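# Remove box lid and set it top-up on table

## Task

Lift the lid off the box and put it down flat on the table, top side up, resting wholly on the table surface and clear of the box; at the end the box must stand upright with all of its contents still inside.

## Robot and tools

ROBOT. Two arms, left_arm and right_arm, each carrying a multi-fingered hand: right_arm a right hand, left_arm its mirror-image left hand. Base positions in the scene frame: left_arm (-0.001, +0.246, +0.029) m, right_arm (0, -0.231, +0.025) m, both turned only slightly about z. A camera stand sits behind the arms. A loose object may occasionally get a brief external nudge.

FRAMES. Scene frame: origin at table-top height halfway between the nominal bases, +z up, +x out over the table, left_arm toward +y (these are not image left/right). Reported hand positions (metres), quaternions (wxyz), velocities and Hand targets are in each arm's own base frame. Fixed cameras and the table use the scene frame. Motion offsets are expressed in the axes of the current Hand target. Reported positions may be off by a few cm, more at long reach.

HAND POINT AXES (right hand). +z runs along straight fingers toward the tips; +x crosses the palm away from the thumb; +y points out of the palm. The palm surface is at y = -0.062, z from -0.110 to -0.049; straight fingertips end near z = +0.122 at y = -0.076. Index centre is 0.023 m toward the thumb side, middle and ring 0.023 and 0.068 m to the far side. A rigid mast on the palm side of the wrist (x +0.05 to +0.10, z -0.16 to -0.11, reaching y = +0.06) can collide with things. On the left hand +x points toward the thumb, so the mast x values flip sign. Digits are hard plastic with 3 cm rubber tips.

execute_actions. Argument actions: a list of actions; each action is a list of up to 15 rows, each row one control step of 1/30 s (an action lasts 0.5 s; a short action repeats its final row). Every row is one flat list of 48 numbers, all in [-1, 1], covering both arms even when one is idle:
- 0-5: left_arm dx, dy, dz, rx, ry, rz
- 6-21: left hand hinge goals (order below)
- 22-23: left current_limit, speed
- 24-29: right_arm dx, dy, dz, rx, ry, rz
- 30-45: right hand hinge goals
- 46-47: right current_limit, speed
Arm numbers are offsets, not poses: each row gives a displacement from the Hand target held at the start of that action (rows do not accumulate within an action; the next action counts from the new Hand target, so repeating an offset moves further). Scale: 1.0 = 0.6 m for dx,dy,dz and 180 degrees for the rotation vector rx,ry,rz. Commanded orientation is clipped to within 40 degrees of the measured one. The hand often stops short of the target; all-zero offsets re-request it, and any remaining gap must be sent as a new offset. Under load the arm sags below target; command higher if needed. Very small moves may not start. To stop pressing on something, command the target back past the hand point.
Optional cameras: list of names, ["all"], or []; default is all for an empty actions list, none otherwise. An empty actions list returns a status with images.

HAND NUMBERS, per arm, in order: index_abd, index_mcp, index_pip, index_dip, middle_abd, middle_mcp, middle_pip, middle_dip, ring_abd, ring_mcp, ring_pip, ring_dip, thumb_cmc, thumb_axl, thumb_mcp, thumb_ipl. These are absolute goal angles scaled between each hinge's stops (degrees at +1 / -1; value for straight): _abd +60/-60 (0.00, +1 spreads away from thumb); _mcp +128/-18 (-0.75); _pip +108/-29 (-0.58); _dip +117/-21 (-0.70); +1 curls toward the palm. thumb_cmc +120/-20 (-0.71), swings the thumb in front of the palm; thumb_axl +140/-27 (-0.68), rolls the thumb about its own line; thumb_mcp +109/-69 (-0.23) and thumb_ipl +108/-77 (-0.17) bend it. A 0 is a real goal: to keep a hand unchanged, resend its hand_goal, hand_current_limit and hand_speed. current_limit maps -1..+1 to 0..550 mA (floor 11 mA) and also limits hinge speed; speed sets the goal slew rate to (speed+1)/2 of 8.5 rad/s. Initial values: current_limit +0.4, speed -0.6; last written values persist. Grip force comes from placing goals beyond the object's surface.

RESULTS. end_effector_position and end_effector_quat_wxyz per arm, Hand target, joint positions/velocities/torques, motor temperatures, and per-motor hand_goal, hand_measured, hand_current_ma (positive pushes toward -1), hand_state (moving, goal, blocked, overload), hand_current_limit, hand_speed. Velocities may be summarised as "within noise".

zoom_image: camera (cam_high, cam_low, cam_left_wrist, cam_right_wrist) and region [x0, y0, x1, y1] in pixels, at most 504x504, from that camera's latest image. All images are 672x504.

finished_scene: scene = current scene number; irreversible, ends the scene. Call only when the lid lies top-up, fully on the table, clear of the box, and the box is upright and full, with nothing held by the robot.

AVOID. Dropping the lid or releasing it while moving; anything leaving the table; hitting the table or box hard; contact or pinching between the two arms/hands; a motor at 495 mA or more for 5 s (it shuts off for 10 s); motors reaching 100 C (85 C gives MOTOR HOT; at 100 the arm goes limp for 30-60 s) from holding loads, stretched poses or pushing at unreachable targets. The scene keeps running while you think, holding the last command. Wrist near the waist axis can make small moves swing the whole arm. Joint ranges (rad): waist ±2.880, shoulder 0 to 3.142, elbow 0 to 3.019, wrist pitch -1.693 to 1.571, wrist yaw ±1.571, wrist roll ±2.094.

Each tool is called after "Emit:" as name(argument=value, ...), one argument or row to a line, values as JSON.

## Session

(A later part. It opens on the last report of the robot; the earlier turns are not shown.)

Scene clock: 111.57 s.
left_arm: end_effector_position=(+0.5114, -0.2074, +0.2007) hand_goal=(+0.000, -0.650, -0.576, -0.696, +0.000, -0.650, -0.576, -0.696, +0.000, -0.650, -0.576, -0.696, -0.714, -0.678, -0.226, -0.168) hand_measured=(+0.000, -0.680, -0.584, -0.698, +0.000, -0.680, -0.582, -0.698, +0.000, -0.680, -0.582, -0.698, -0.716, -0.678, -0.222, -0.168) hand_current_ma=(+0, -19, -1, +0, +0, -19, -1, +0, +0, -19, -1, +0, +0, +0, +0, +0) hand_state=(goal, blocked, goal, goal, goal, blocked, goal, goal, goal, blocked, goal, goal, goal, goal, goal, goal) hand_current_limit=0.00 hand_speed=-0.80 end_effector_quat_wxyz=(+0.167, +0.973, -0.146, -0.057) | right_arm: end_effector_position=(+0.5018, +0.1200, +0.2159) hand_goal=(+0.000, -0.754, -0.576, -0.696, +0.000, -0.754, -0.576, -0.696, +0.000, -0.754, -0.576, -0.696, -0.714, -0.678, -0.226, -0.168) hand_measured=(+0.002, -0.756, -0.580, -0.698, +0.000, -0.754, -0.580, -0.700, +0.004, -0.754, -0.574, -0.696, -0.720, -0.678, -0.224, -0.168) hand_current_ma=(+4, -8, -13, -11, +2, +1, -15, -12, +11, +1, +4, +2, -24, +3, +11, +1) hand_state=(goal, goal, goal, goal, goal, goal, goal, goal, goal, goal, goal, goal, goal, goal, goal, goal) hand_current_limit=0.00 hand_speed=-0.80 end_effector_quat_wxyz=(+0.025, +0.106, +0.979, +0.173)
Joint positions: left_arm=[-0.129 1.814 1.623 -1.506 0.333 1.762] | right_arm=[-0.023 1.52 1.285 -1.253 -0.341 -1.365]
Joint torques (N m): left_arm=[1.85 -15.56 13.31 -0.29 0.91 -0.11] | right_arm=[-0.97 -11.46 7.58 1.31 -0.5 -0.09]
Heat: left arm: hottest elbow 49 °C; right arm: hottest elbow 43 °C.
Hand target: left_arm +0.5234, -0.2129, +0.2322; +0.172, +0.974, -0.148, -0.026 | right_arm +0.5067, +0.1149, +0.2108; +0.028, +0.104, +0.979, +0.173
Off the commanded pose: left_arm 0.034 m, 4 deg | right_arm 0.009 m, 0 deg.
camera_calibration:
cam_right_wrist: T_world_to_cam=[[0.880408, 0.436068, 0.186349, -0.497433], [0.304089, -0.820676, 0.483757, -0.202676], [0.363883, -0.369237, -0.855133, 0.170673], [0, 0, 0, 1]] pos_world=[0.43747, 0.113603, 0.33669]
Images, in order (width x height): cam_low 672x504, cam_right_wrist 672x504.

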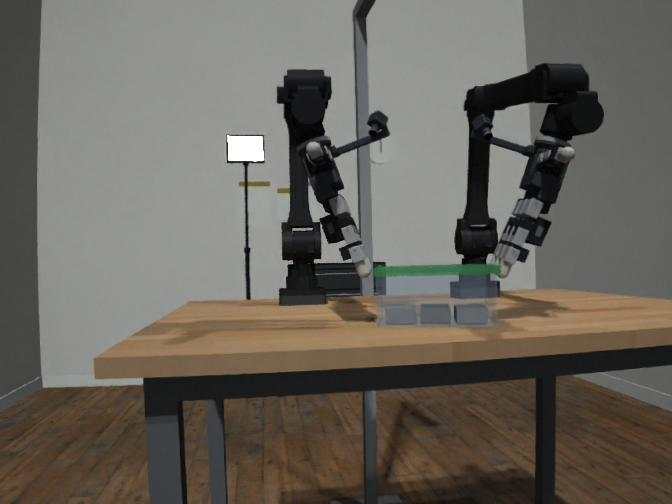

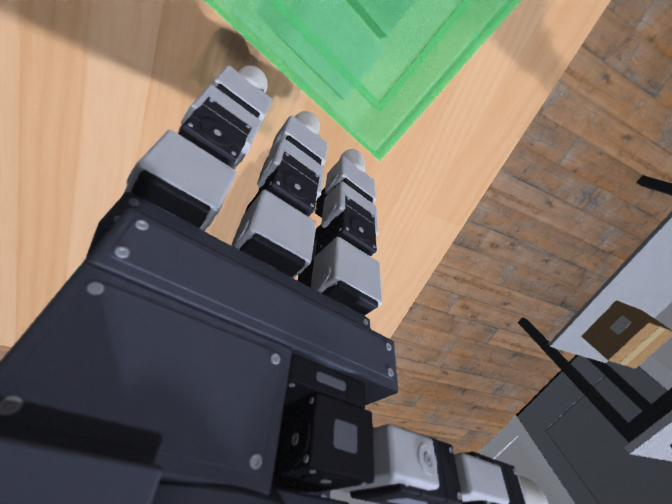

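Emit:
execute_actions(
  actions=[
    [[0,0,0,0,0,0,0,-0.62,-0.576,-0.696,0,-0.62,-0.576,-0.696,0,-0.62,-0.576,-0.696,-0.714,-0.678,-0.226,-0.168,0.0,-0.8,0,0,0.003,0,0,0.006,0,-0.67,-0.576,-0.696,0,-0.67,-0.576,-0.696,0,-0.65,-0.576,-0.696,-0.714,-0.678,-0.226,-0.168,0.0,-0.8]],
  ],
  cameras=["cam_low", "cam_right_wrist", "cam_left_wrist"],
)

Emit:
zoom_image(
  camera="cam_low",
  region=[340, 220, 560, 340],
)

Emit:
zoom_image(
  camera="cam_right_wrist",
  region=[180, 0, 430, 200],
)

Emit:
zoom_image(
  camera="cam_left_wrist",
  region=[250, 0, 500, 200],
)

Scene clock: 113.97 s.
left_arm: end_effector_position=(+0.5116, -0.2064, +0.2000) hand_goal=(+0.000, -0.620, -0.576, -0.696, +0.000, -0.620, -0.576, -0.696, +0.000, -0.620, -0.576, -0.696, -0.714, -0.678, -0.226, -0.168) hand_measured=(+0.000, -0.666, -0.586, -0.700, +0.000, -0.664, -0.586, -0.700, +0.000, -0.664, -0.586, -0.700, -0.716, -0.678, -0.222, -0.168) hand_current_ma=(+0, -41, -2, +0, +0, -41, -2, +0, +0, -41, -2, +0, +0, +0, +0, +0) hand_state=(goal, blocked, goal, goal, goal, blocked, goal, goal, goal, blocked, goal, goal, goal, goal, goal, goal) hand_current_limit=0.00 hand_speed=-0.80 end_effector_quat_wxyz=(+0.165, +0.974, -0.146, -0.057) | right_arm: end_effector_position=(+0.5014, +0.1174, +0.2133) hand_goal=(+0.000, -0.670, -0.576, -0.696, +0.000, -0.670, -0.576, -0.696, +0.000, -0.650, -0.576, -0.696, -0.714, -0.678, -0.226, -0.168) hand_measured=(+0.000, -0.694, -0.582, -0.700, +0.000, -0.686, -0.580, -0.700, +0.002, -0.674, -0.578, -0.696, -0.720, -0.678, -0.224, -0.168) hand_current_ma=(+2, -111, -23, -12, +2, -70, -19, -12, +9, -111, -11, -1, -24, +3, +11, +1) hand_state=(goal, blocked, goal, goal, goal, goal, goal, goal, goal, blocked, goal, goal, goal, goal, goal, goal) hand_current_limit=0.00 hand_speed=-0.80 end_effector_quat_wxyz=(+0.025, +0.107, +0.979, +0.170)
Joint positions: left_arm=[-0.128 1.814 1.623 -1.506 0.328 1.762] | right_arm=[-0.027 1.52 1.28 -1.25 -0.336 -1.366]
Joint torques (N m): left_arm=[1.38 -15.03 13.34 -0.31 1.07 -0.1] | right_arm=[-0.85 -11.28 7.51 1.33 -0.74 0.18]
Heat: left arm: hottest elbow 50 °C; right arm: hottest elbow 43 °C.
Hand target: left_arm +0.5234, -0.2129, +0.2322; +0.172, +0.974, -0.148, -0.026 | right_arm +0.5068, +0.1156, +0.2092; +0.026, +0.113, +0.978, +0.173
Off the commanded pose: left_arm 0.035 m, 4 deg | right_arm 0.007 m, 1 deg.
camera_calibration:
cam_left_wrist: T_world_to_cam=[[-0.52974, 0.827616, -0.185545, 0.45275], [0.688323, 0.547316, 0.476085, -0.380196], [0.495567, 0.124486, -0.859602, 0.0692523], [0, 0, 0, 1]] pos_world=[0.467219, -0.175237, 0.324541]
cam_right_wrist: T_world_to_cam=[[0.882243, 0.433983, 0.182499, -0.495314], [0.302076, -0.819139, 0.487607, -0.203396], [0.361106, -0.375059, -0.853776, 0.169396], [0, 0, 0, 1]] pos_world=[0.437258, 0.111882, 0.334198]
Images, in order (width x height): cam_low 672x504, cam_left_wrist 672x504, cam_right_wrist 672x504.

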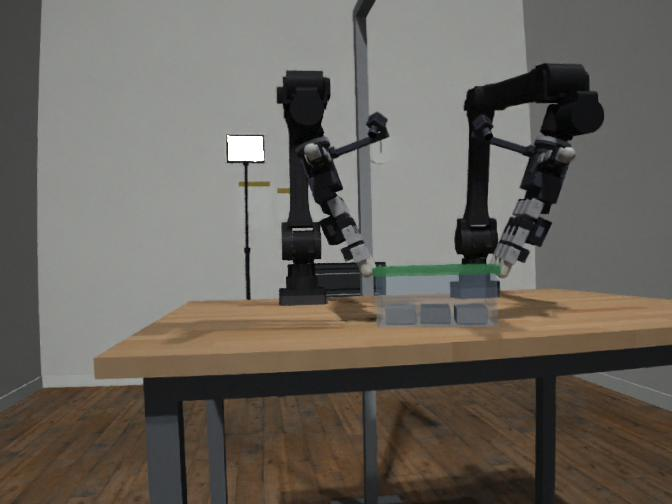

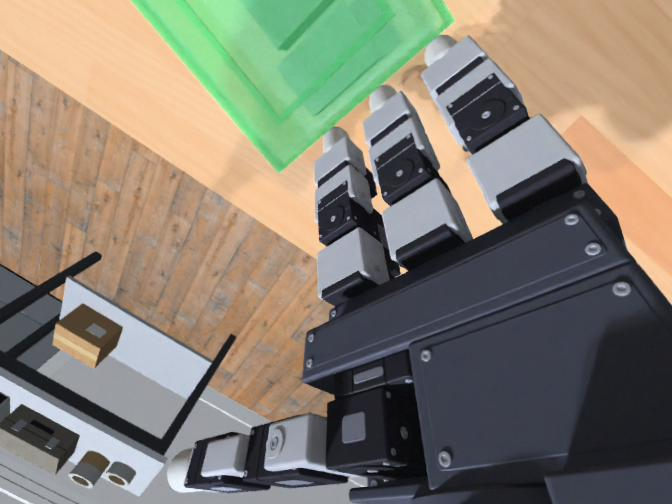

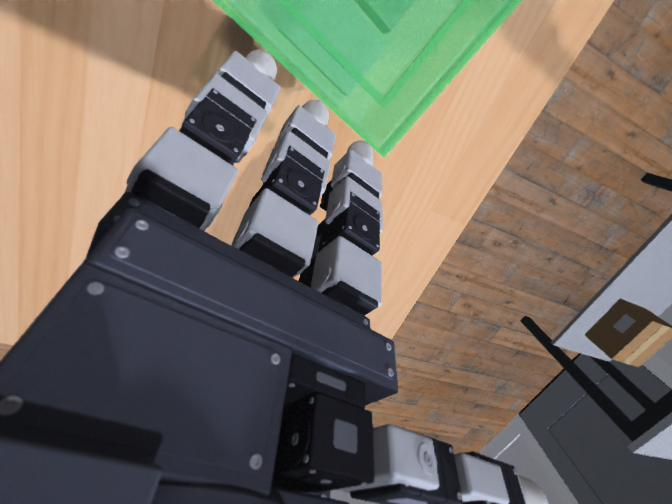

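Scaled by 2.291 from the camera's 672x504 image, which has a finer 960x720 frame.

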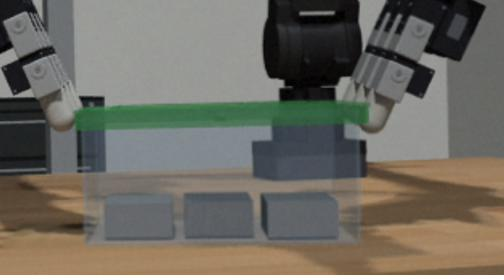

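Scaled by 2.016 from the camera's 672x504 image, which has a finer 960x720 frame.

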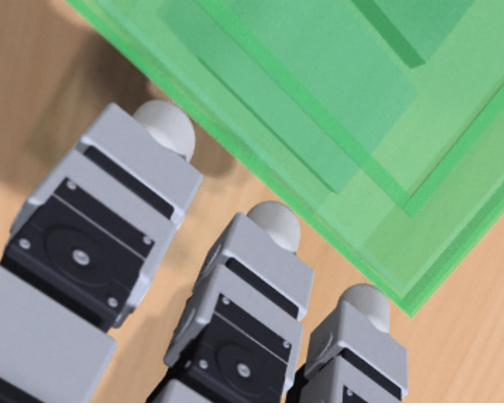

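Scaled by 2.016 from the camera's 672x504 image, which has a finer 960x720 frame.

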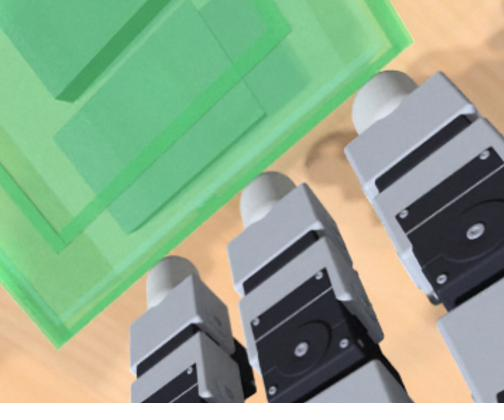

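Emit:
execute_actions(
  actions=[
    [[0,0,0,0,0,0,0,-0.56,-0.576,-0.696,0,-0.56,-0.576,-0.696,0,-0.56,-0.576,-0.696,-0.714,-0.678,-0.226,-0.168,0.1,-0.8,0,0,0,0,0,0,0,-0.6,-0.576,-0.696,0,-0.6,-0.576,-0.696,0,-0.59,-0.576,-0.696,-0.714,-0.678,-0.226,-0.168,0.1,-0.8]],
  ],
  cameras=["cam_low", "cam_right_wrist", "cam_left_wrist"],
)

Emit:
zoom_image(
  camera="cam_low",
  region=[340, 220, 560, 340],
)

Scene clock: 115.80 s.
left_arm: end_effector_position=(+0.5130, -0.2015, +0.1987) hand_goal=(+0.000, -0.560, -0.576, -0.696, +0.000, -0.560, -0.576, -0.696, +0.000, -0.560, -0.576, -0.696, -0.714, -0.678, -0.226, -0.168) hand_measured=(+0.000, -0.616, -0.594, -0.704, +0.000, -0.616, -0.592, -0.704, +0.000, -0.622, -0.592, -0.702, -0.716, -0.678, -0.222, -0.168) hand_current_ma=(+0, -62, -6, -1, +0, -64, -5, -1, +0, -74, -5, -1, +0, +0, +0, +0) hand_state=(goal, blocked, goal, goal, goal, blocked, goal, goal, goal, blocked, goal, goal, goal, goal, goal, goal) hand_current_limit=0.10 hand_speed=-0.80 end_effector_quat_wxyz=(+0.160, +0.975, -0.143, -0.057) | right_arm: end_effector_position=(+0.5008, +0.1128, +0.2100) hand_goal=(+0.000, -0.600, -0.576, -0.696, +0.000, -0.600, -0.576, -0.696, +0.000, -0.590, -0.576, -0.696, -0.714, -0.678, -0.226, -0.168) hand_measured=(+0.000, -0.646, -0.586, -0.700, +0.000, -0.640, -0.586, -0.700, +0.002, -0.632, -0.584, -0.698, -0.720, -0.678, -0.224, -0.168) hand_current_ma=(-2, -214, -44, -18, -1, -188, -40, -14, +5, -196, -35, -9, -24, +3, +11, +1) hand_state=(goal, blocked, goal, goal, goal, blocked, goal, goal, goal, blocked, goal, goal, goal, goal, goal, goal) hand_current_limit=0.10 hand_speed=-0.80 end_effector_quat_wxyz=(+0.024, +0.111, +0.980, +0.165)
Joint positions: left_arm=[-0.121 1.814 1.623 -1.506 0.319 1.762] | right_arm=[-0.034 1.52 1.276 -1.25 -0.326 -1.366]
Joint torques (N m): left_arm=[1.2 -14.92 13.03 -0.32 1.44 -0.11] | right_arm=[0.15 -12.45 7.68 1.29 -1.17 0.18]
Heat: left arm: hottest elbow 50 °C; right arm: hottest elbow 43 °C.
Hand target: left_arm +0.5233, -0.2130, +0.2322; +0.172, +0.974, -0.148, -0.026 | right_arm +0.5068, +0.1155, +0.2092; +0.026, +0.114, +0.978, +0.173
Off the commanded pose: left_arm 0.037 m, 4 deg | right_arm 0.007 m, 1 deg.
camera_calibration:
cam_left_wrist: T_world_to_cam=[[-0.534179, 0.826326, -0.178433, 0.449868], [0.684691, 0.546699, 0.481994, -0.382611], [0.495833, 0.1353, -0.857813, 0.0684811], [0, 0, 0, 1]] pos_world=[0.468325, -0.17183, 0.323431]
cam_right_wrist: T_world_to_cam=[[0.88625, 0.429311, 0.173933, -0.49189], [0.298543, -0.816505, 0.494157, -0.2053], [0.354164, -0.38602, -0.851796, 0.16941], [0, 0, 0, 1]] pos_world=[0.43723, 0.108941, 0.331309]
Images, in order (width x height): cam_low 672x504, cam_left_wrist 672x504, cam_right_wrist 672x504.

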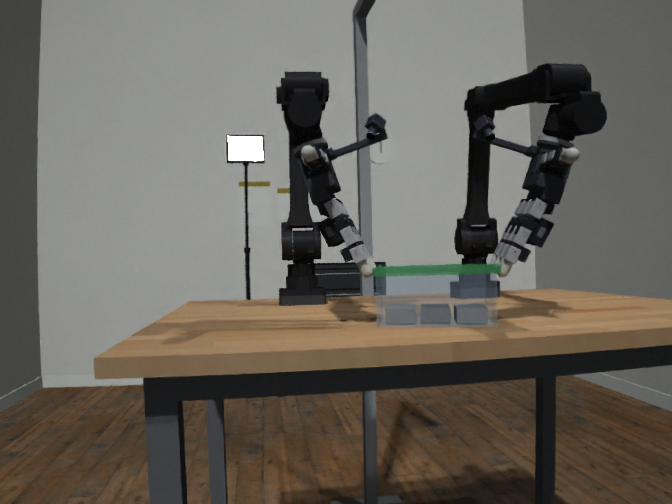

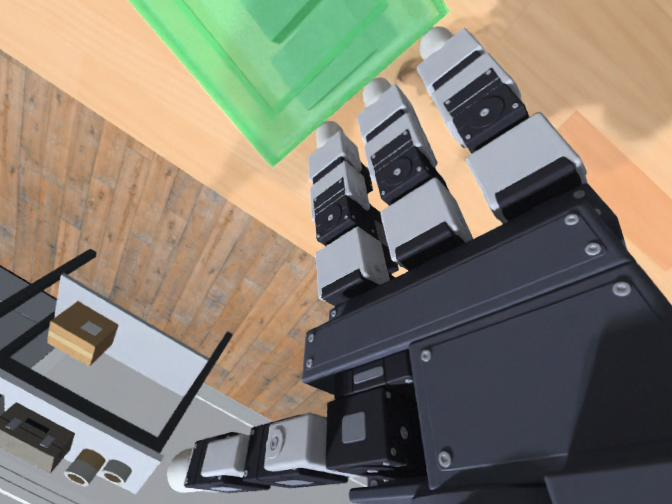

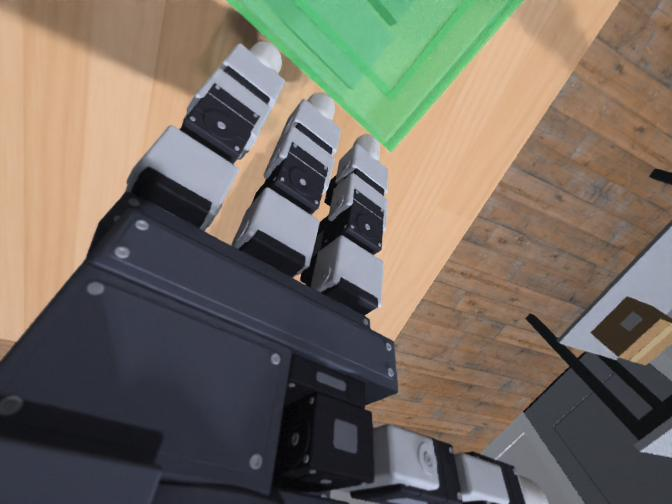

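Scaled by 2.291 from the camera's 672x504 image, which has a finer 960x720 frame.

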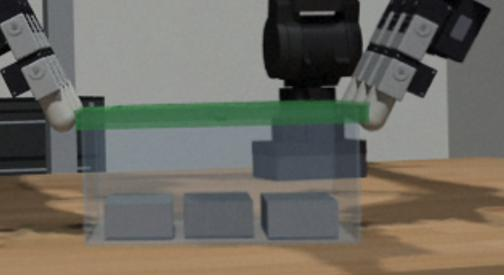

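Emit:
execute_actions(
  actions=[
    [[0,0,0,0,0,0,0,-0.54,-0.576,-0.696,0,-0.54,-0.576,-0.696,0,-0.54,-0.576,-0.696,-0.714,-0.678,-0.226,-0.168,0.2,-0.8,0,0.0085,-0.0235,0,0,0,0,-0.59,-0.576,-0.696,0,-0.59,-0.576,-0.696,0,-0.58,-0.576,-0.696,-0.714,-0.678,-0.226,-0.168,0.2,-0.8]],
    [[0,0.0057,-0.0157,0,0,0,0,-0.54,-0.576,-0.696,0,-0.54,-0.576,-0.696,0,-0.54,-0.576,-0.696,-0.714,-0.678,-0.226,-0.168,0.2,-0.8,0,0.0085,-0.0235,0,0,0,0,-0.59,-0.576,-0.696,0,-0.59,-0.576,-0.696,0,-0.58,-0.576,-0.696,-0.714,-0.678,-0.226,-0.168,0.2,-0.8]],
  ],
  cameras=["cam_low", "cam_right_wrist", "cam_left_wrist"],
)

Emit:
zoom_image(
  camera="cam_low",
  region=[340, 220, 560, 340],
)

Scene clock: 118.30 s.
left_arm: end_effector_position=(+0.5128, -0.2002, +0.2000) hand_goal=(+0.000, -0.540, -0.576, -0.696, +0.000, -0.540, -0.576, -0.696, +0.000, -0.540, -0.576, -0.696, -0.714, -0.678, -0.226, -0.168) hand_measured=(-0.004, -0.602, -0.594, -0.704, -0.004, -0.606, -0.594, -0.704, -0.004, -0.612, -0.596, -0.704, -0.716, -0.678, -0.222, -0.168) hand_current_ma=(+0, -76, -7, -1, +0, -83, -6, -1, +0, -99, -8, -2, +0, +0, +0, +0) hand_state=(goal, blocked, goal, goal, goal, blocked, goal, goal, goal, blocked, blocked, goal, goal, goal, goal, goal) hand_current_limit=0.20 hand_speed=-0.80 end_effector_quat_wxyz=(+0.160, +0.975, -0.141, -0.059) | right_arm: end_effector_position=(+0.4923, +0.1130, +0.2098) hand_goal=(+0.000, -0.590, -0.576, -0.696, +0.000, -0.590, -0.576, -0.696, +0.000, -0.580, -0.576, -0.696, -0.714, -0.678, -0.226, -0.168) hand_measured=(-0.008, -0.630, -0.588, -0.700, -0.004, -0.622, -0.586, -0.700, -0.006, -0.606, -0.586, -0.700, -0.720, -0.678, -0.224, -0.168) hand_current_ma=(-25, -183, -47, -19, -16, -148, -44, -16, -17, -114, -39, -12, -24, +3, +11, +1) hand_state=(goal, blocked, goal, goal, goal, blocked, goal, goal, goal, blocked, goal, goal, goal, goal, goal, goal) hand_current_limit=0.20 hand_speed=-0.80 end_effector_quat_wxyz=(+0.002, +0.116, +0.980, +0.164)
Joint positions: left_arm=[-0.119 1.814 1.627 -1.514 0.317 1.761] | right_arm=[-0.034 1.52 1.28 -1.298 -0.328 -1.363]
Joint torques (N m): left_arm=[0.97 -15.38 14.37 -0.7 1.54 -0.11] | right_arm=[-0.03 -13.92 11.21 -0.1 -1.1 0.09]
Heat: left arm: hottest elbow 50 °C; right arm: hottest elbow 43 °C.
Hand target: left_arm +0.5233, -0.2130, +0.2422; +0.172, +0.974, -0.148, -0.026 | right_arm +0.5065, +0.1155, +0.2392; +0.026, +0.114, +0.978, +0.173
Off the commanded pose: left_arm 0.045 m, 4 deg | right_arm 0.033 m, 3 deg.
camera_calibration:
cam_left_wrist: T_world_to_cam=[[-0.536951, 0.825503, -0.17386, 0.449168], [0.68559, 0.547093, 0.480266, -0.383754], [0.491579, 0.138683, -0.859719, 0.0727287], [0, 0, 0, 1]] pos_world=[0.468528, -0.170927, 0.324923]
cam_right_wrist: T_world_to_cam=[[0.894316, 0.426304, 0.135881, -0.480078], [0.317754, -0.818925, 0.477905, -0.208368], [0.315009, -0.384222, -0.867838, 0.194738], [0, 0, 0, 1]] pos_world=[0.434207, 0.108844, 0.333815]
Images, in order (width x height): cam_low 672x504, cam_left_wrist 672x504, cam_right_wrist 672x504.

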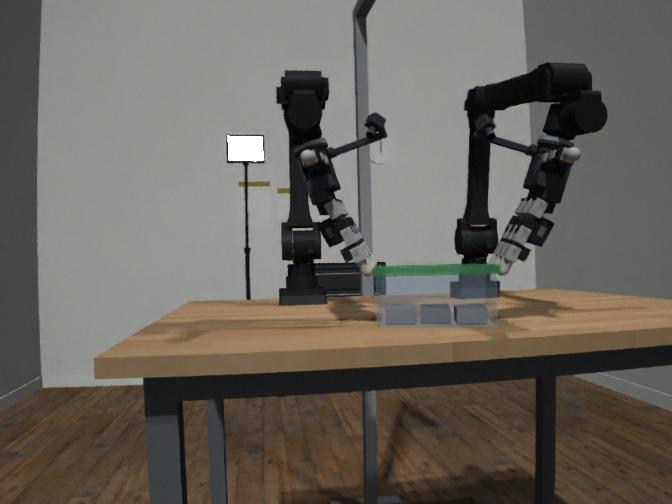

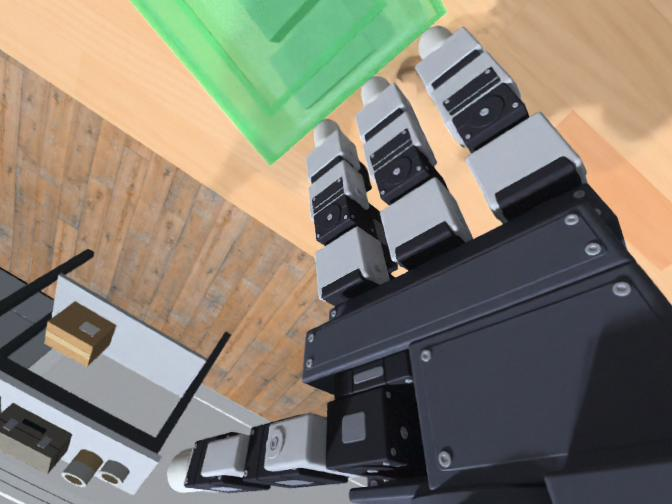

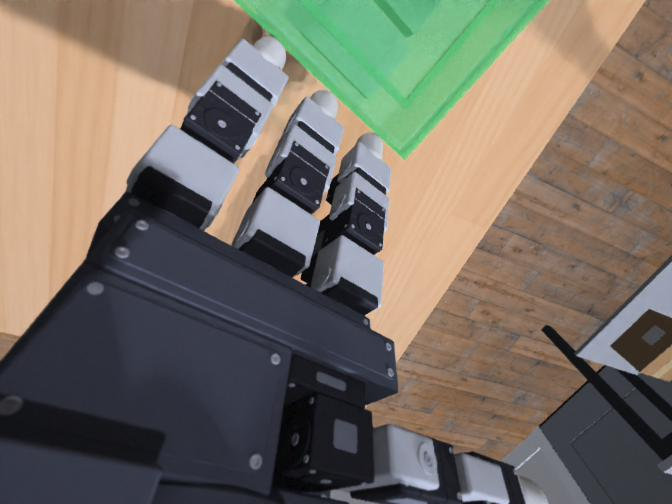

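Scaled by 2.291 from the camera's 672x504 image, which has a finer 960x720 frame.

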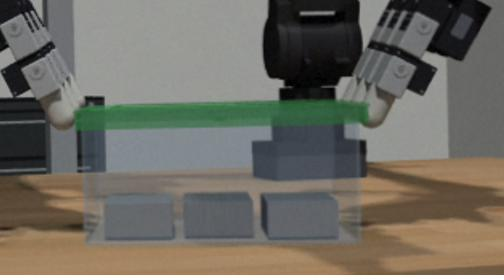

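Emit:
execute_actions(
  actions=[
    [[0,0.0057,-0.0157,0,0,0,0,-0.52,-0.576,-0.696,0,-0.52,-0.576,-0.696,0,-0.52,-0.576,-0.696,-0.714,-0.678,-0.226,-0.168,0.2,-0.8,0,0.0057,-0.0157,0,0,0,0,-0.57,-0.576,-0.696,0,-0.57,-0.576,-0.696,0,-0.56,-0.576,-0.696,-0.714,-0.678,-0.226,-0.168,0.2,-0.8]],
    [[0,0.0057,-0.0157,0,0,0,0,-0.52,-0.576,-0.696,0,-0.52,-0.576,-0.696,0,-0.52,-0.576,-0.696,-0.714,-0.678,-0.226,-0.168,0.2,-0.8,0,0.0057,-0.0157,0,0,0,0,-0.57,-0.576,-0.696,0,-0.57,-0.576,-0.696,0,-0.56,-0.576,-0.696,-0.714,-0.678,-0.226,-0.168,0.2,-0.8]],
  ],
  cameras=["cam_low", "cam_high"],
)

Emit:
zoom_image(
  camera="cam_low",
  region=[340, 220, 560, 340],
)

Scene clock: 120.77 s.
left_arm: end_effector_position=(+0.5118, -0.2075, +0.2314) hand_goal=(+0.000, -0.520, -0.576, -0.696, +0.000, -0.520, -0.576, -0.696, +0.000, -0.520, -0.576, -0.696, -0.714, -0.678, -0.226, -0.168) hand_measured=(-0.002, -0.532, -0.582, -0.698, -0.002, -0.532, -0.580, -0.698, -0.004, -0.532, -0.582, -0.698, -0.716, -0.678, -0.222, -0.168) hand_current_ma=(+0, -3, -1, +0, +0, -3, -1, +0, +0, -3, -1, +0, +0, +0, +0, +0) hand_state=(goal, goal, goal, goal, goal, goal, goal, goal, goal, goal, goal, goal, goal, goal, goal, goal) hand_current_limit=0.20 hand_speed=-0.80 end_effector_quat_wxyz=(+0.172, +0.973, -0.141, -0.058) | right_arm: end_effector_position=(+0.4946, +0.1147, +0.2283) hand_goal=(+0.000, -0.570, -0.576, -0.696, +0.000, -0.570, -0.576, -0.696, +0.000, -0.560, -0.576, -0.696, -0.714, -0.678, -0.226, -0.168) hand_measured=(-0.004, -0.580, -0.580, -0.700, -0.004, -0.580, -0.582, -0.700, -0.004, -0.570, -0.580, -0.698, -0.720, -0.678, -0.224, -0.168) hand_current_ma=(-13, -41, -16, -12, -10, -43, -20, -12, -14, -45, -18, -11, -24, +3, +11, +1) hand_state=(goal, goal, goal, goal, goal, goal, goal, goal, goal, goal, goal, goal, goal, goal, goal, goal) hand_current_limit=0.20 hand_speed=-0.80 end_effector_quat_wxyz=(-0.002, +0.117, +0.979, +0.170)
Joint positions: left_arm=[-0.126 1.802 1.683 -1.581 0.343 1.755] | right_arm=[-0.034 1.52 1.327 -1.352 -0.34 -1.362]
Joint torques (N m): left_arm=[1.14 -14.04 14.28 -0.34 0.63 -0.09] | right_arm=[-0.32 -13.74 11.12 0.05 -0.67 0.08]
Heat: left arm: hottest elbow 50 °C; right arm: hottest elbow 44 °C.
Hand target: left_arm +0.5234, -0.2129, +0.2623; +0.172, +0.974, -0.148, -0.026 | right_arm +0.5062, +0.1155, +0.2591; +0.026, +0.114, +0.978, +0.173
Off the commanded pose: left_arm 0.033 m, 4 deg | right_arm 0.033 m, 3 deg.
Images, in order (width x height): cam_high 672x504, cam_low 672x504.

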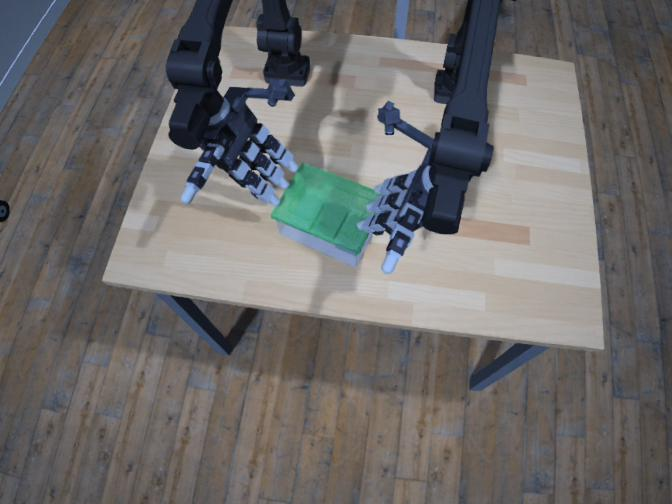

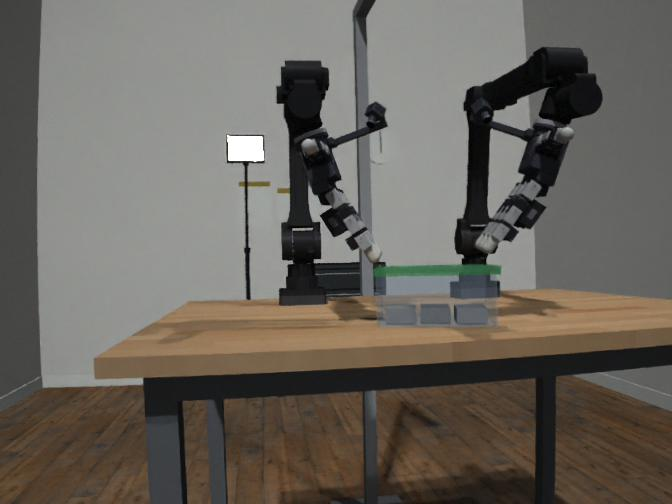

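Scaled by 2.291 from the camera's 672x504 image, which has a finer 960x720 frame.

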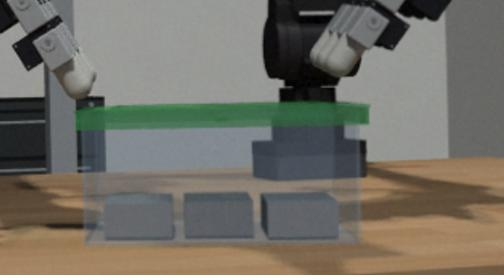

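Emit:
execute_actions(
  actions=[
    [[0,-0.0392,-0.0143,0,0,0,0,-0.754,-0.576,-0.696,0,-0.754,-0.576,-0.696,0,-0.754,-0.576,-0.696,-0.714,-0.678,-0.226,-0.168,0.2,-0.8,0,-0.0392,-0.0143,0,0,0,0,-0.754,-0.576,-0.696,0,-0.754,-0.576,-0.696,0,-0.754,-0.576,-0.696,-0.714,-0.678,-0.226,-0.168,0.2,-0.8]],
    [[0,-0.011,0.031,0,0,0,0,-0.754,-0.576,-0.696,0,-0.754,-0.576,-0.696,0,-0.754,-0.576,-0.696,-0.714,-0.678,-0.226,-0.168,0.2,-0.8,0,-0.011,0.031,0,0,0,0,-0.754,-0.576,-0.696,0,-0.754,-0.576,-0.696,0,-0.754,-0.576,-0.696,-0.714,-0.678,-0.226,-0.168,0.2,-0.8]],
    [[0,-0.016,0.045,0,0,0,0,-0.754,-0.576,-0.696,0,-0.754,-0.576,-0.696,0,-0.754,-0.576,-0.696,-0.714,-0.678,-0.226,-0.168,0.2,-0.8,0,-0.014,0.038,0,0,0,0,-0.754,-0.576,-0.696,0,-0.754,-0.576,-0.696,0,-0.754,-0.576,-0.696,-0.714,-0.678,-0.226,-0.168,0.2,-0.8]],
  ],
  cameras=["all"],
)

Emit:
zoom_image(
  camera="cam_low",
  region=[340, 220, 560, 340],
)

Emit:
zoom_image(
  camera="cam_left_wrist",
  region=[140, 0, 520, 200],
)

Emit:
zoom_image(
  camera="cam_right_wrist",
  region=[180, 0, 560, 200],
)

Scene clock: 126.73 s.
left_arm: end_effector_position=(+0.5306, -0.1892, +0.2152) hand_goal=(+0.000, -0.754, -0.576, -0.696, +0.000, -0.754, -0.576, -0.696, +0.000, -0.754, -0.576, -0.696, -0.714, -0.678, -0.226, -0.168) hand_measured=(-0.002, -0.754, -0.580, -0.698, -0.002, -0.754, -0.580, -0.698, -0.004, -0.754, -0.580, -0.698, -0.716, -0.678, -0.222, -0.168) hand_current_ma=(+0, +0, +0, +0, +0, +0, +0, +0, +0, +0, +0, +0, +0, +0, +0, +0) hand_state=(goal, goal, goal, goal, goal, goal, goal, goal, goal, goal, goal, goal, goal, goal, goal, goal) hand_current_limit=0.20 hand_speed=-0.80 end_effector_quat_wxyz=(+0.171, +0.975, -0.141, -0.029) | right_arm: end_effector_position=(+0.4977, +0.0940, +0.2134) hand_goal=(+0.000, -0.754, -0.576, -0.696, +0.000, -0.754, -0.576, -0.696, +0.000, -0.754, -0.576, -0.696, -0.714, -0.678, -0.226, -0.168) hand_measured=(-0.004, -0.754, -0.580, -0.698, -0.002, -0.754, -0.580, -0.700, -0.004, -0.754, -0.580, -0.698, -0.720, -0.678, -0.224, -0.168) hand_current_ma=(-11, +0, -12, -11, -10, +0, -15, -12, -12, +0, -14, -10, -23, +3, +11, +1) hand_state=(goal, goal, goal, goal, goal, goal, goal, goal, goal, goal, goal, goal, goal, goal, goal, goal) hand_current_limit=0.20 hand_speed=-0.80 end_effector_quat_wxyz=(+0.017, +0.118, +0.978, +0.172)
Joint positions: left_arm=[-0.089 1.818 1.666 -1.5 0.34 1.783] | right_arm=[-0.08 1.52 1.281 -1.282 -0.344 -1.402]
Joint torques (N m): left_arm=[1.73 -13.86 8.66 0.4 0.5 0.09] | right_arm=[-0.79 -11.99 7.64 0.96 -0.55 -0.04]
Heat: left arm: hottest elbow 50 °C; right arm: hottest elbow 45 °C.
Hand target: left_arm +0.5306, -0.1894, +0.2138; +0.172, +0.974, -0.148, -0.026 | right_arm +0.5010, +0.0912, +0.2152; +0.026, +0.114, +0.978, +0.173
Off the commanded pose: left_arm 0.001 m, 1 deg | right_arm 0.005 m, 1 deg.
camera_calibration:
cam_left_wrist: T_world_to_cam=[[-0.53545, 0.813136, -0.228262, 0.460926], [0.652876, 0.569966, 0.498891, -0.391569], [0.535768, 0.118104, -0.836065, 0.0431389], [0, 0, 0, 1]] pos_world=[0.479336, -0.156709, 0.336629]
cam_right_wrist: T_world_to_cam=[[0.893064, 0.417174, 0.168533, -0.482735], [0.296584, -0.827505, 0.476733, -0.21571], [0.338342, -0.375769, -0.862741, 0.175318], [0, 0, 0, 1]] pos_world=[0.435771, 0.0887627, 0.335447]

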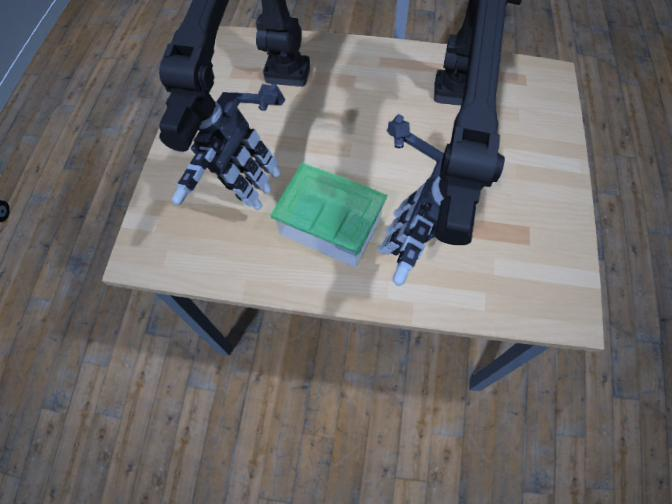

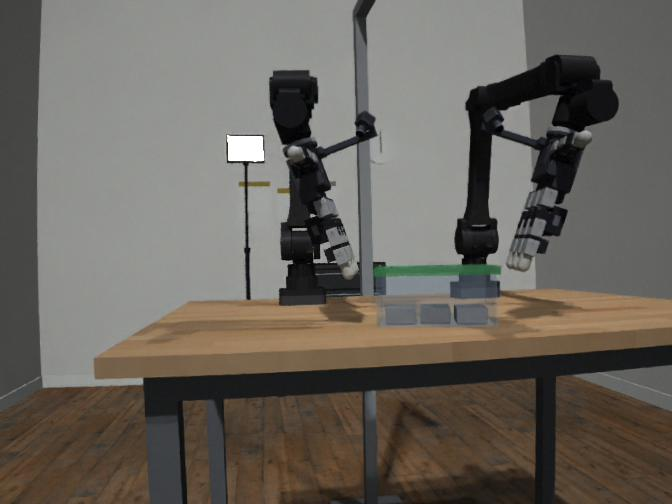

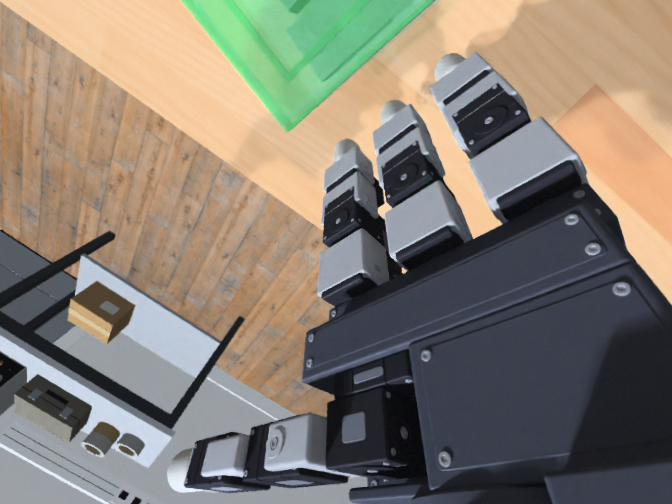

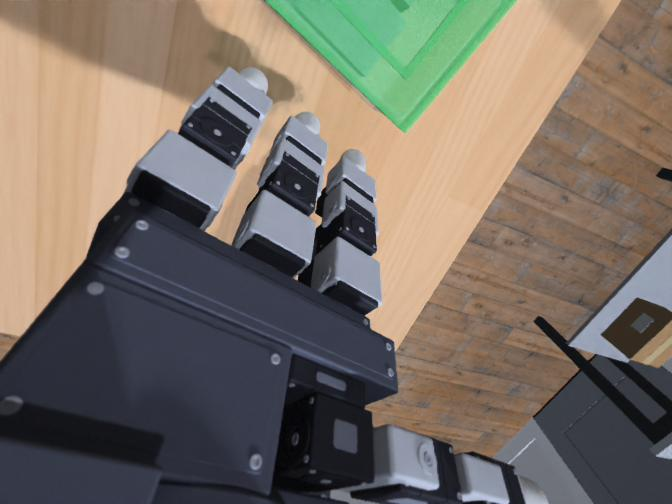

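Scaled by 2.291 from the camera's 672x504 image, which has a finer 960x720 frame.

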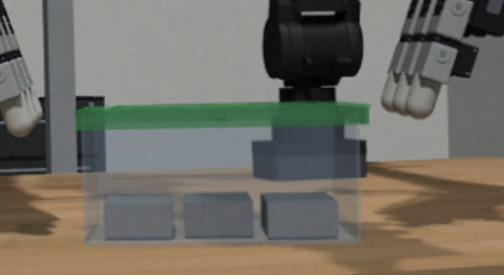

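Scaled by 1.326 from the camera's 672x504 image, which has a finer 960x720 frame.

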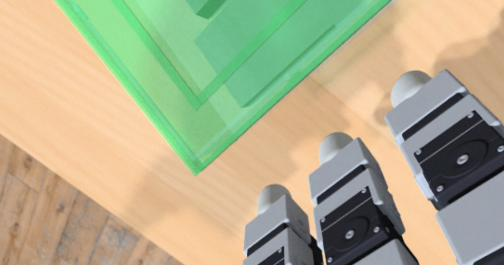

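Scaled by 1.326 from the camera's 672x504 image, which has a finer 960x720 frame.

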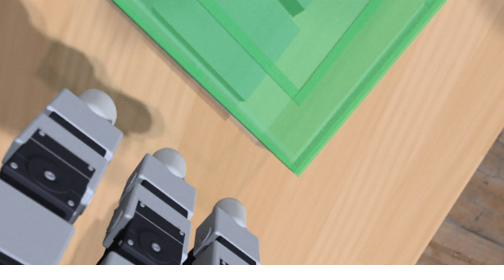

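Emit:
execute_actions(
  actions=[
    [[-0.0034,0.0115,0.033,0,0,0,0,-0.754,-0.576,-0.696,0,-0.754,-0.576,-0.696,0,-0.754,-0.576,-0.696,-0.714,-0.678,-0.226,-0.168,0.2,-0.8,0.0121,0.016,0.0211,0,0,0,0,-0.754,-0.576,-0.696,0,-0.754,-0.576,-0.696,0,-0.754,-0.576,-0.696,-0.714,-0.678,-0.226,-0.168,0.2,-0.8]],
    [[-0.0033,0.0115,0.0327,0,0,0,0,-0.754,-0.576,-0.696,0,-0.754,-0.576,-0.696,0,-0.754,-0.576,-0.696,-0.714,-0.678,-0.226,-0.168,0.2,-0.8,0.0121,0.0158,0.0211,0,0,0,0,-0.754,-0.576,-0.696,0,-0.754,-0.576,-0.696,0,-0.754,-0.576,-0.696,-0.714,-0.678,-0.226,-0.168,0.2,-0.8]],
  ],
  cameras=["all"],
)

Emit:
zoom_image(
  camera="cam_low",
  region=[340, 220, 560, 340],
)

Emit:
zoom_image(
  camera="cam_left_wrist",
  region=[140, 0, 520, 200],
)

Emit:
zoom_image(
  camera="cam_right_wrist",
  region=[180, 0, 560, 200],
)

Scene clock: 130.33 s.
left_arm: end_effector_position=(+0.5185, -0.2106, +0.1786) hand_goal=(+0.000, -0.754, -0.576, -0.696, +0.000, -0.754, -0.576, -0.696, +0.000, -0.754, -0.576, -0.696, -0.714, -0.678, -0.226, -0.168) hand_measured=(-0.002, -0.754, -0.580, -0.698, -0.002, -0.754, -0.580, -0.698, -0.004, -0.754, -0.580, -0.698, -0.716, -0.678, -0.222, -0.168) hand_current_ma=(+0, +0, +0, +0, +0, +0, +0, +0, +0, +0, +0, +0, +0, +0, +0, +0) hand_state=(goal, goal, goal, goal, goal, goal, goal, goal, goal, goal, goal, goal, goal, goal, goal, goal) hand_current_limit=0.20 hand_speed=-0.80 end_effector_quat_wxyz=(+0.171, +0.973, -0.151, -0.031) | right_arm: end_effector_position=(+0.4904, +0.1172, +0.1891) hand_goal=(+0.000, -0.754, -0.576, -0.696, +0.000, -0.754, -0.576, -0.696, +0.000, -0.754, -0.576, -0.696, -0.714, -0.678, -0.226, -0.168) hand_measured=(-0.004, -0.754, -0.580, -0.698, -0.002, -0.754, -0.580, -0.700, -0.004, -0.754, -0.580, -0.698, -0.720, -0.678, -0.224, -0.168) hand_current_ma=(-11, -1, -12, -11, -9, -1, -14, -12, -12, -1, -13, -10, -23, +3, +11, +1) hand_state=(goal, goal, goal, goal, goal, goal, goal, goal, goal, goal, goal, goal, goal, goal, goal, goal) hand_current_limit=0.20 hand_speed=-0.80 end_effector_quat_wxyz=(+0.012, +0.114, +0.978, +0.173)
Joint positions: left_arm=[-0.13 1.818 1.567 -1.393 0.342 1.76] | right_arm=[-0.03 1.52 1.216 -1.21 -0.343 -1.359]
Joint torques (N m): left_arm=[1.49 -14.15 8.14 0.5 0.56 -0.1] | right_arm=[0.85 -13.86 7.45 1.25 -0.43 0.22]
Heat: left arm: hottest elbow 50 °C; right arm: hottest elbow 45 °C.
Hand target: left_arm +0.5190, -0.2135, +0.1815; +0.172, +0.974, -0.148, -0.026 | right_arm +0.4932, +0.1205, +0.1978; +0.026, +0.113, +0.978, +0.173
Off the commanded pose: left_arm 0.004 m, 1 deg | right_arm 0.010 m, 2 deg.
camera_calibration:
cam_left_wrist: T_world_to_cam=[[-0.518975, 0.823472, -0.229257, 0.457269], [0.663691, 0.557208, 0.499033, -0.361619], [0.538684, 0.10683, -0.835708, 0.0176365], [0, 0, 0, 1]] pos_world=[0.467814, -0.176936, 0.300031]
cam_right_wrist: T_world_to_cam=[[0.890198, 0.425486, 0.162819, -0.480336], [0.308159, -0.825602, 0.472672, -0.187976], [0.335539, -0.370597, -0.866066, 0.167041], [0, 0, 0, 1]] pos_world=[0.429472, 0.111088, 0.311727]

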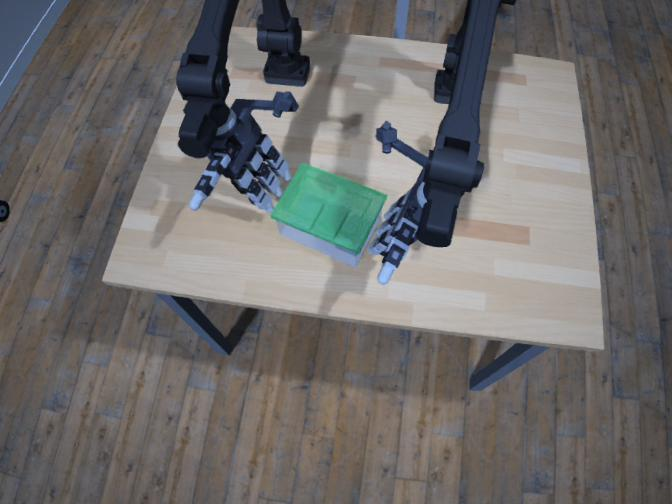

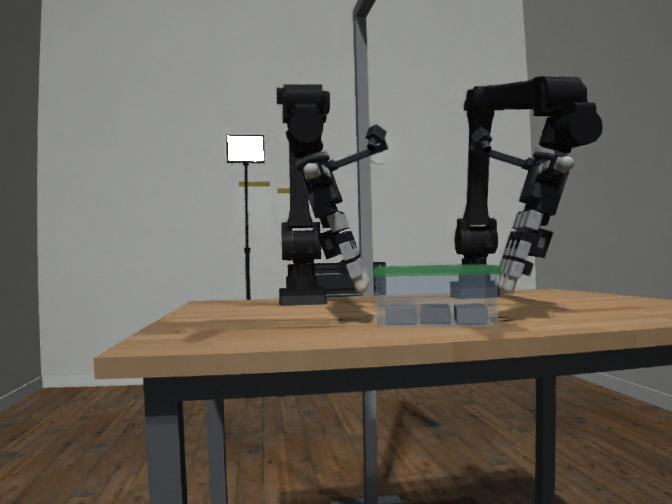

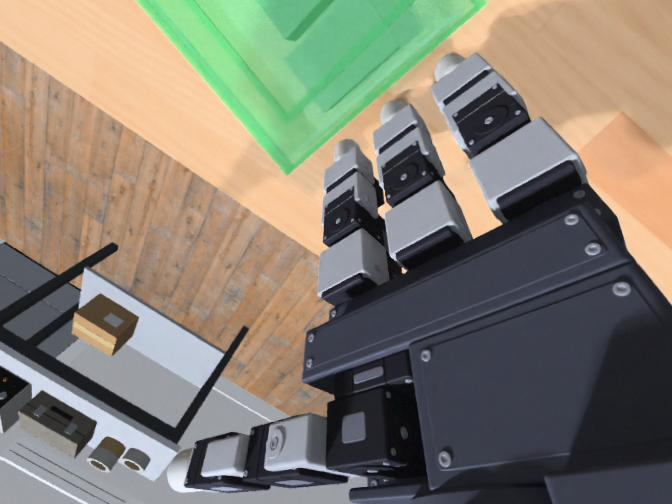

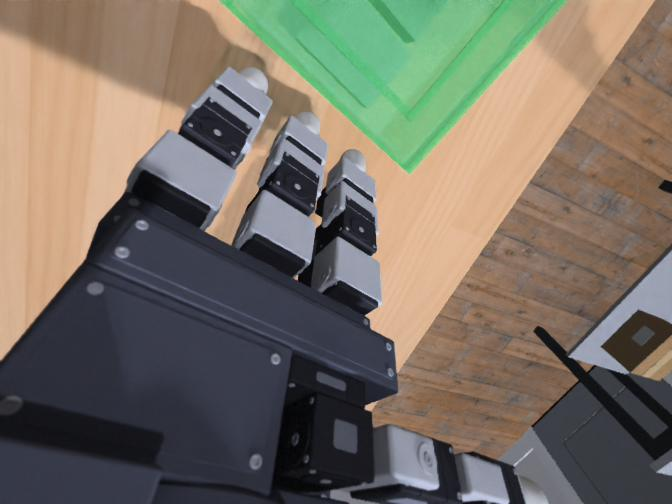

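Scaled by 2.291 from the camera's 672x504 image, which has a finer 960x720 frame.

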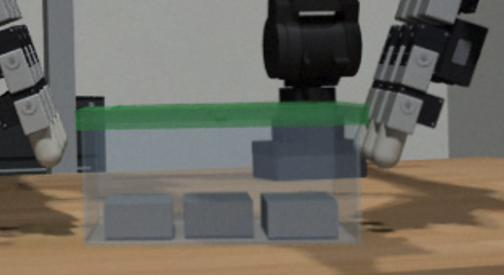

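Scaled by 1.326 from the camera's 672x504 image, which has a finer 960x720 frame.

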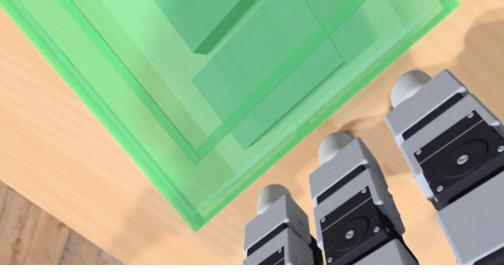

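Scaled by 1.326 from the camera's 672x504 image, which has a finer 960x720 frame.

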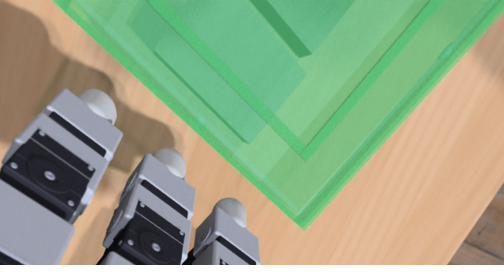

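Emit:
execute_actions(
  actions=[
    [[0,0,0,0,0,0,0,-0.65,-0.576,-0.696,0,-0.65,-0.576,-0.696,0,-0.65,-0.576,-0.696,-0.714,-0.678,-0.226,-0.168,0.2,-0.8,0,0,0,0,0,0,0,-0.65,-0.576,-0.696,0,-0.65,-0.576,-0.696,0,-0.65,-0.576,-0.696,-0.714,-0.678,-0.226,-0.168,0.2,-0.8]],
    [[0,0.0057,-0.0157,0,0,0,0,-0.65,-0.576,-0.696,0,-0.65,-0.576,-0.696,0,-0.65,-0.576,-0.696,-0.714,-0.678,-0.226,-0.168,0.2,-0.8,0,0.0057,-0.0157,0,0,0,0,-0.65,-0.576,-0.696,0,-0.65,-0.576,-0.696,0,-0.65,-0.576,-0.696,-0.714,-0.678,-0.226,-0.168,0.2,-0.8]],
  ],
  cameras=["cam_low"],
)

Emit:
zoom_image(
  camera="cam_low",
  region=[340, 220, 560, 340],
)

Scene clock: 133.40 s.
left_arm: end_effector_position=(+0.5171, -0.2103, +0.1786) hand_goal=(+0.000, -0.650, -0.576, -0.696, +0.000, -0.650, -0.576, -0.696, +0.000, -0.650, -0.576, -0.696, -0.714, -0.678, -0.226, -0.168) hand_measured=(-0.002, -0.658, -0.580, -0.698, -0.002, -0.660, -0.580, -0.698, -0.004, -0.662, -0.580, -0.698, -0.716, -0.678, -0.222, -0.168) hand_current_ma=(+0, -2, +0, +0, +0, -2, +0, +0, +0, -3, +0, +0, +0, +0, +0, +0) hand_state=(goal, goal, goal, goal, goal, goal, goal, goal, goal, goal, goal, goal, goal, goal, goal, goal) hand_current_limit=0.20 hand_speed=-0.80 end_effector_quat_wxyz=(+0.171, +0.973, -0.150, -0.034) | right_arm: end_effector_position=(+0.4902, +0.1171, +0.1890) hand_goal=(+0.000, -0.650, -0.576, -0.696, +0.000, -0.650, -0.576, -0.696, +0.000, -0.650, -0.576, -0.696, -0.714, -0.678, -0.226, -0.168) hand_measured=(-0.004, -0.658, -0.580, -0.698, -0.002, -0.658, -0.580, -0.700, -0.004, -0.658, -0.580, -0.698, -0.720, -0.678, -0.224, -0.168) hand_current_ma=(-11, -34, -12, -11, -9, -36, -14, -12, -12, -37, -13, -10, -23, +3, +11, +1) hand_state=(goal, goal, goal, goal, goal, goal, goal, goal, goal, goal, goal, goal, goal, goal, goal, goal) hand_current_limit=0.20 hand_speed=-0.80 end_effector_quat_wxyz=(+0.012, +0.114, +0.978, +0.172)
Joint positions: left_arm=[-0.13 1.818 1.567 -1.4 0.341 1.76] | right_arm=[-0.03 1.52 1.216 -1.211 -0.343 -1.359]
Joint torques (N m): left_arm=[1.2 -14.33 9.76 -0.06 0.63 -0.16] | right_arm=[1.38 -14.56 8.68 0.12 -0.52 0.18]
Heat: left arm: hottest elbow 50 °C; right arm: hottest elbow 45 °C.
Hand target: left_arm +0.5190, -0.2135, +0.1915; +0.172, +0.974, -0.148, -0.026 | right_arm +0.4930, +0.1205, +0.2078; +0.026, +0.113, +0.978, +0.173
Off the commanded pose: left_arm 0.013 m, 1 deg | right_arm 0.019 m, 2 deg.
Images, in order (width x height): cam_low 672x504.

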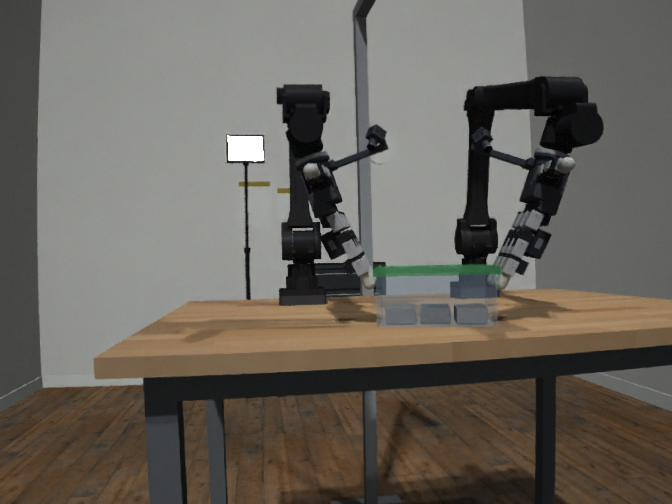

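Scaled by 2.291 from the camera's 672x504 image, which has a finer 960x720 frame.

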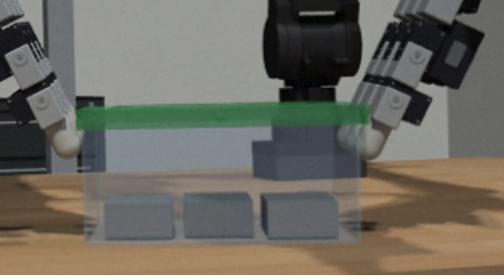

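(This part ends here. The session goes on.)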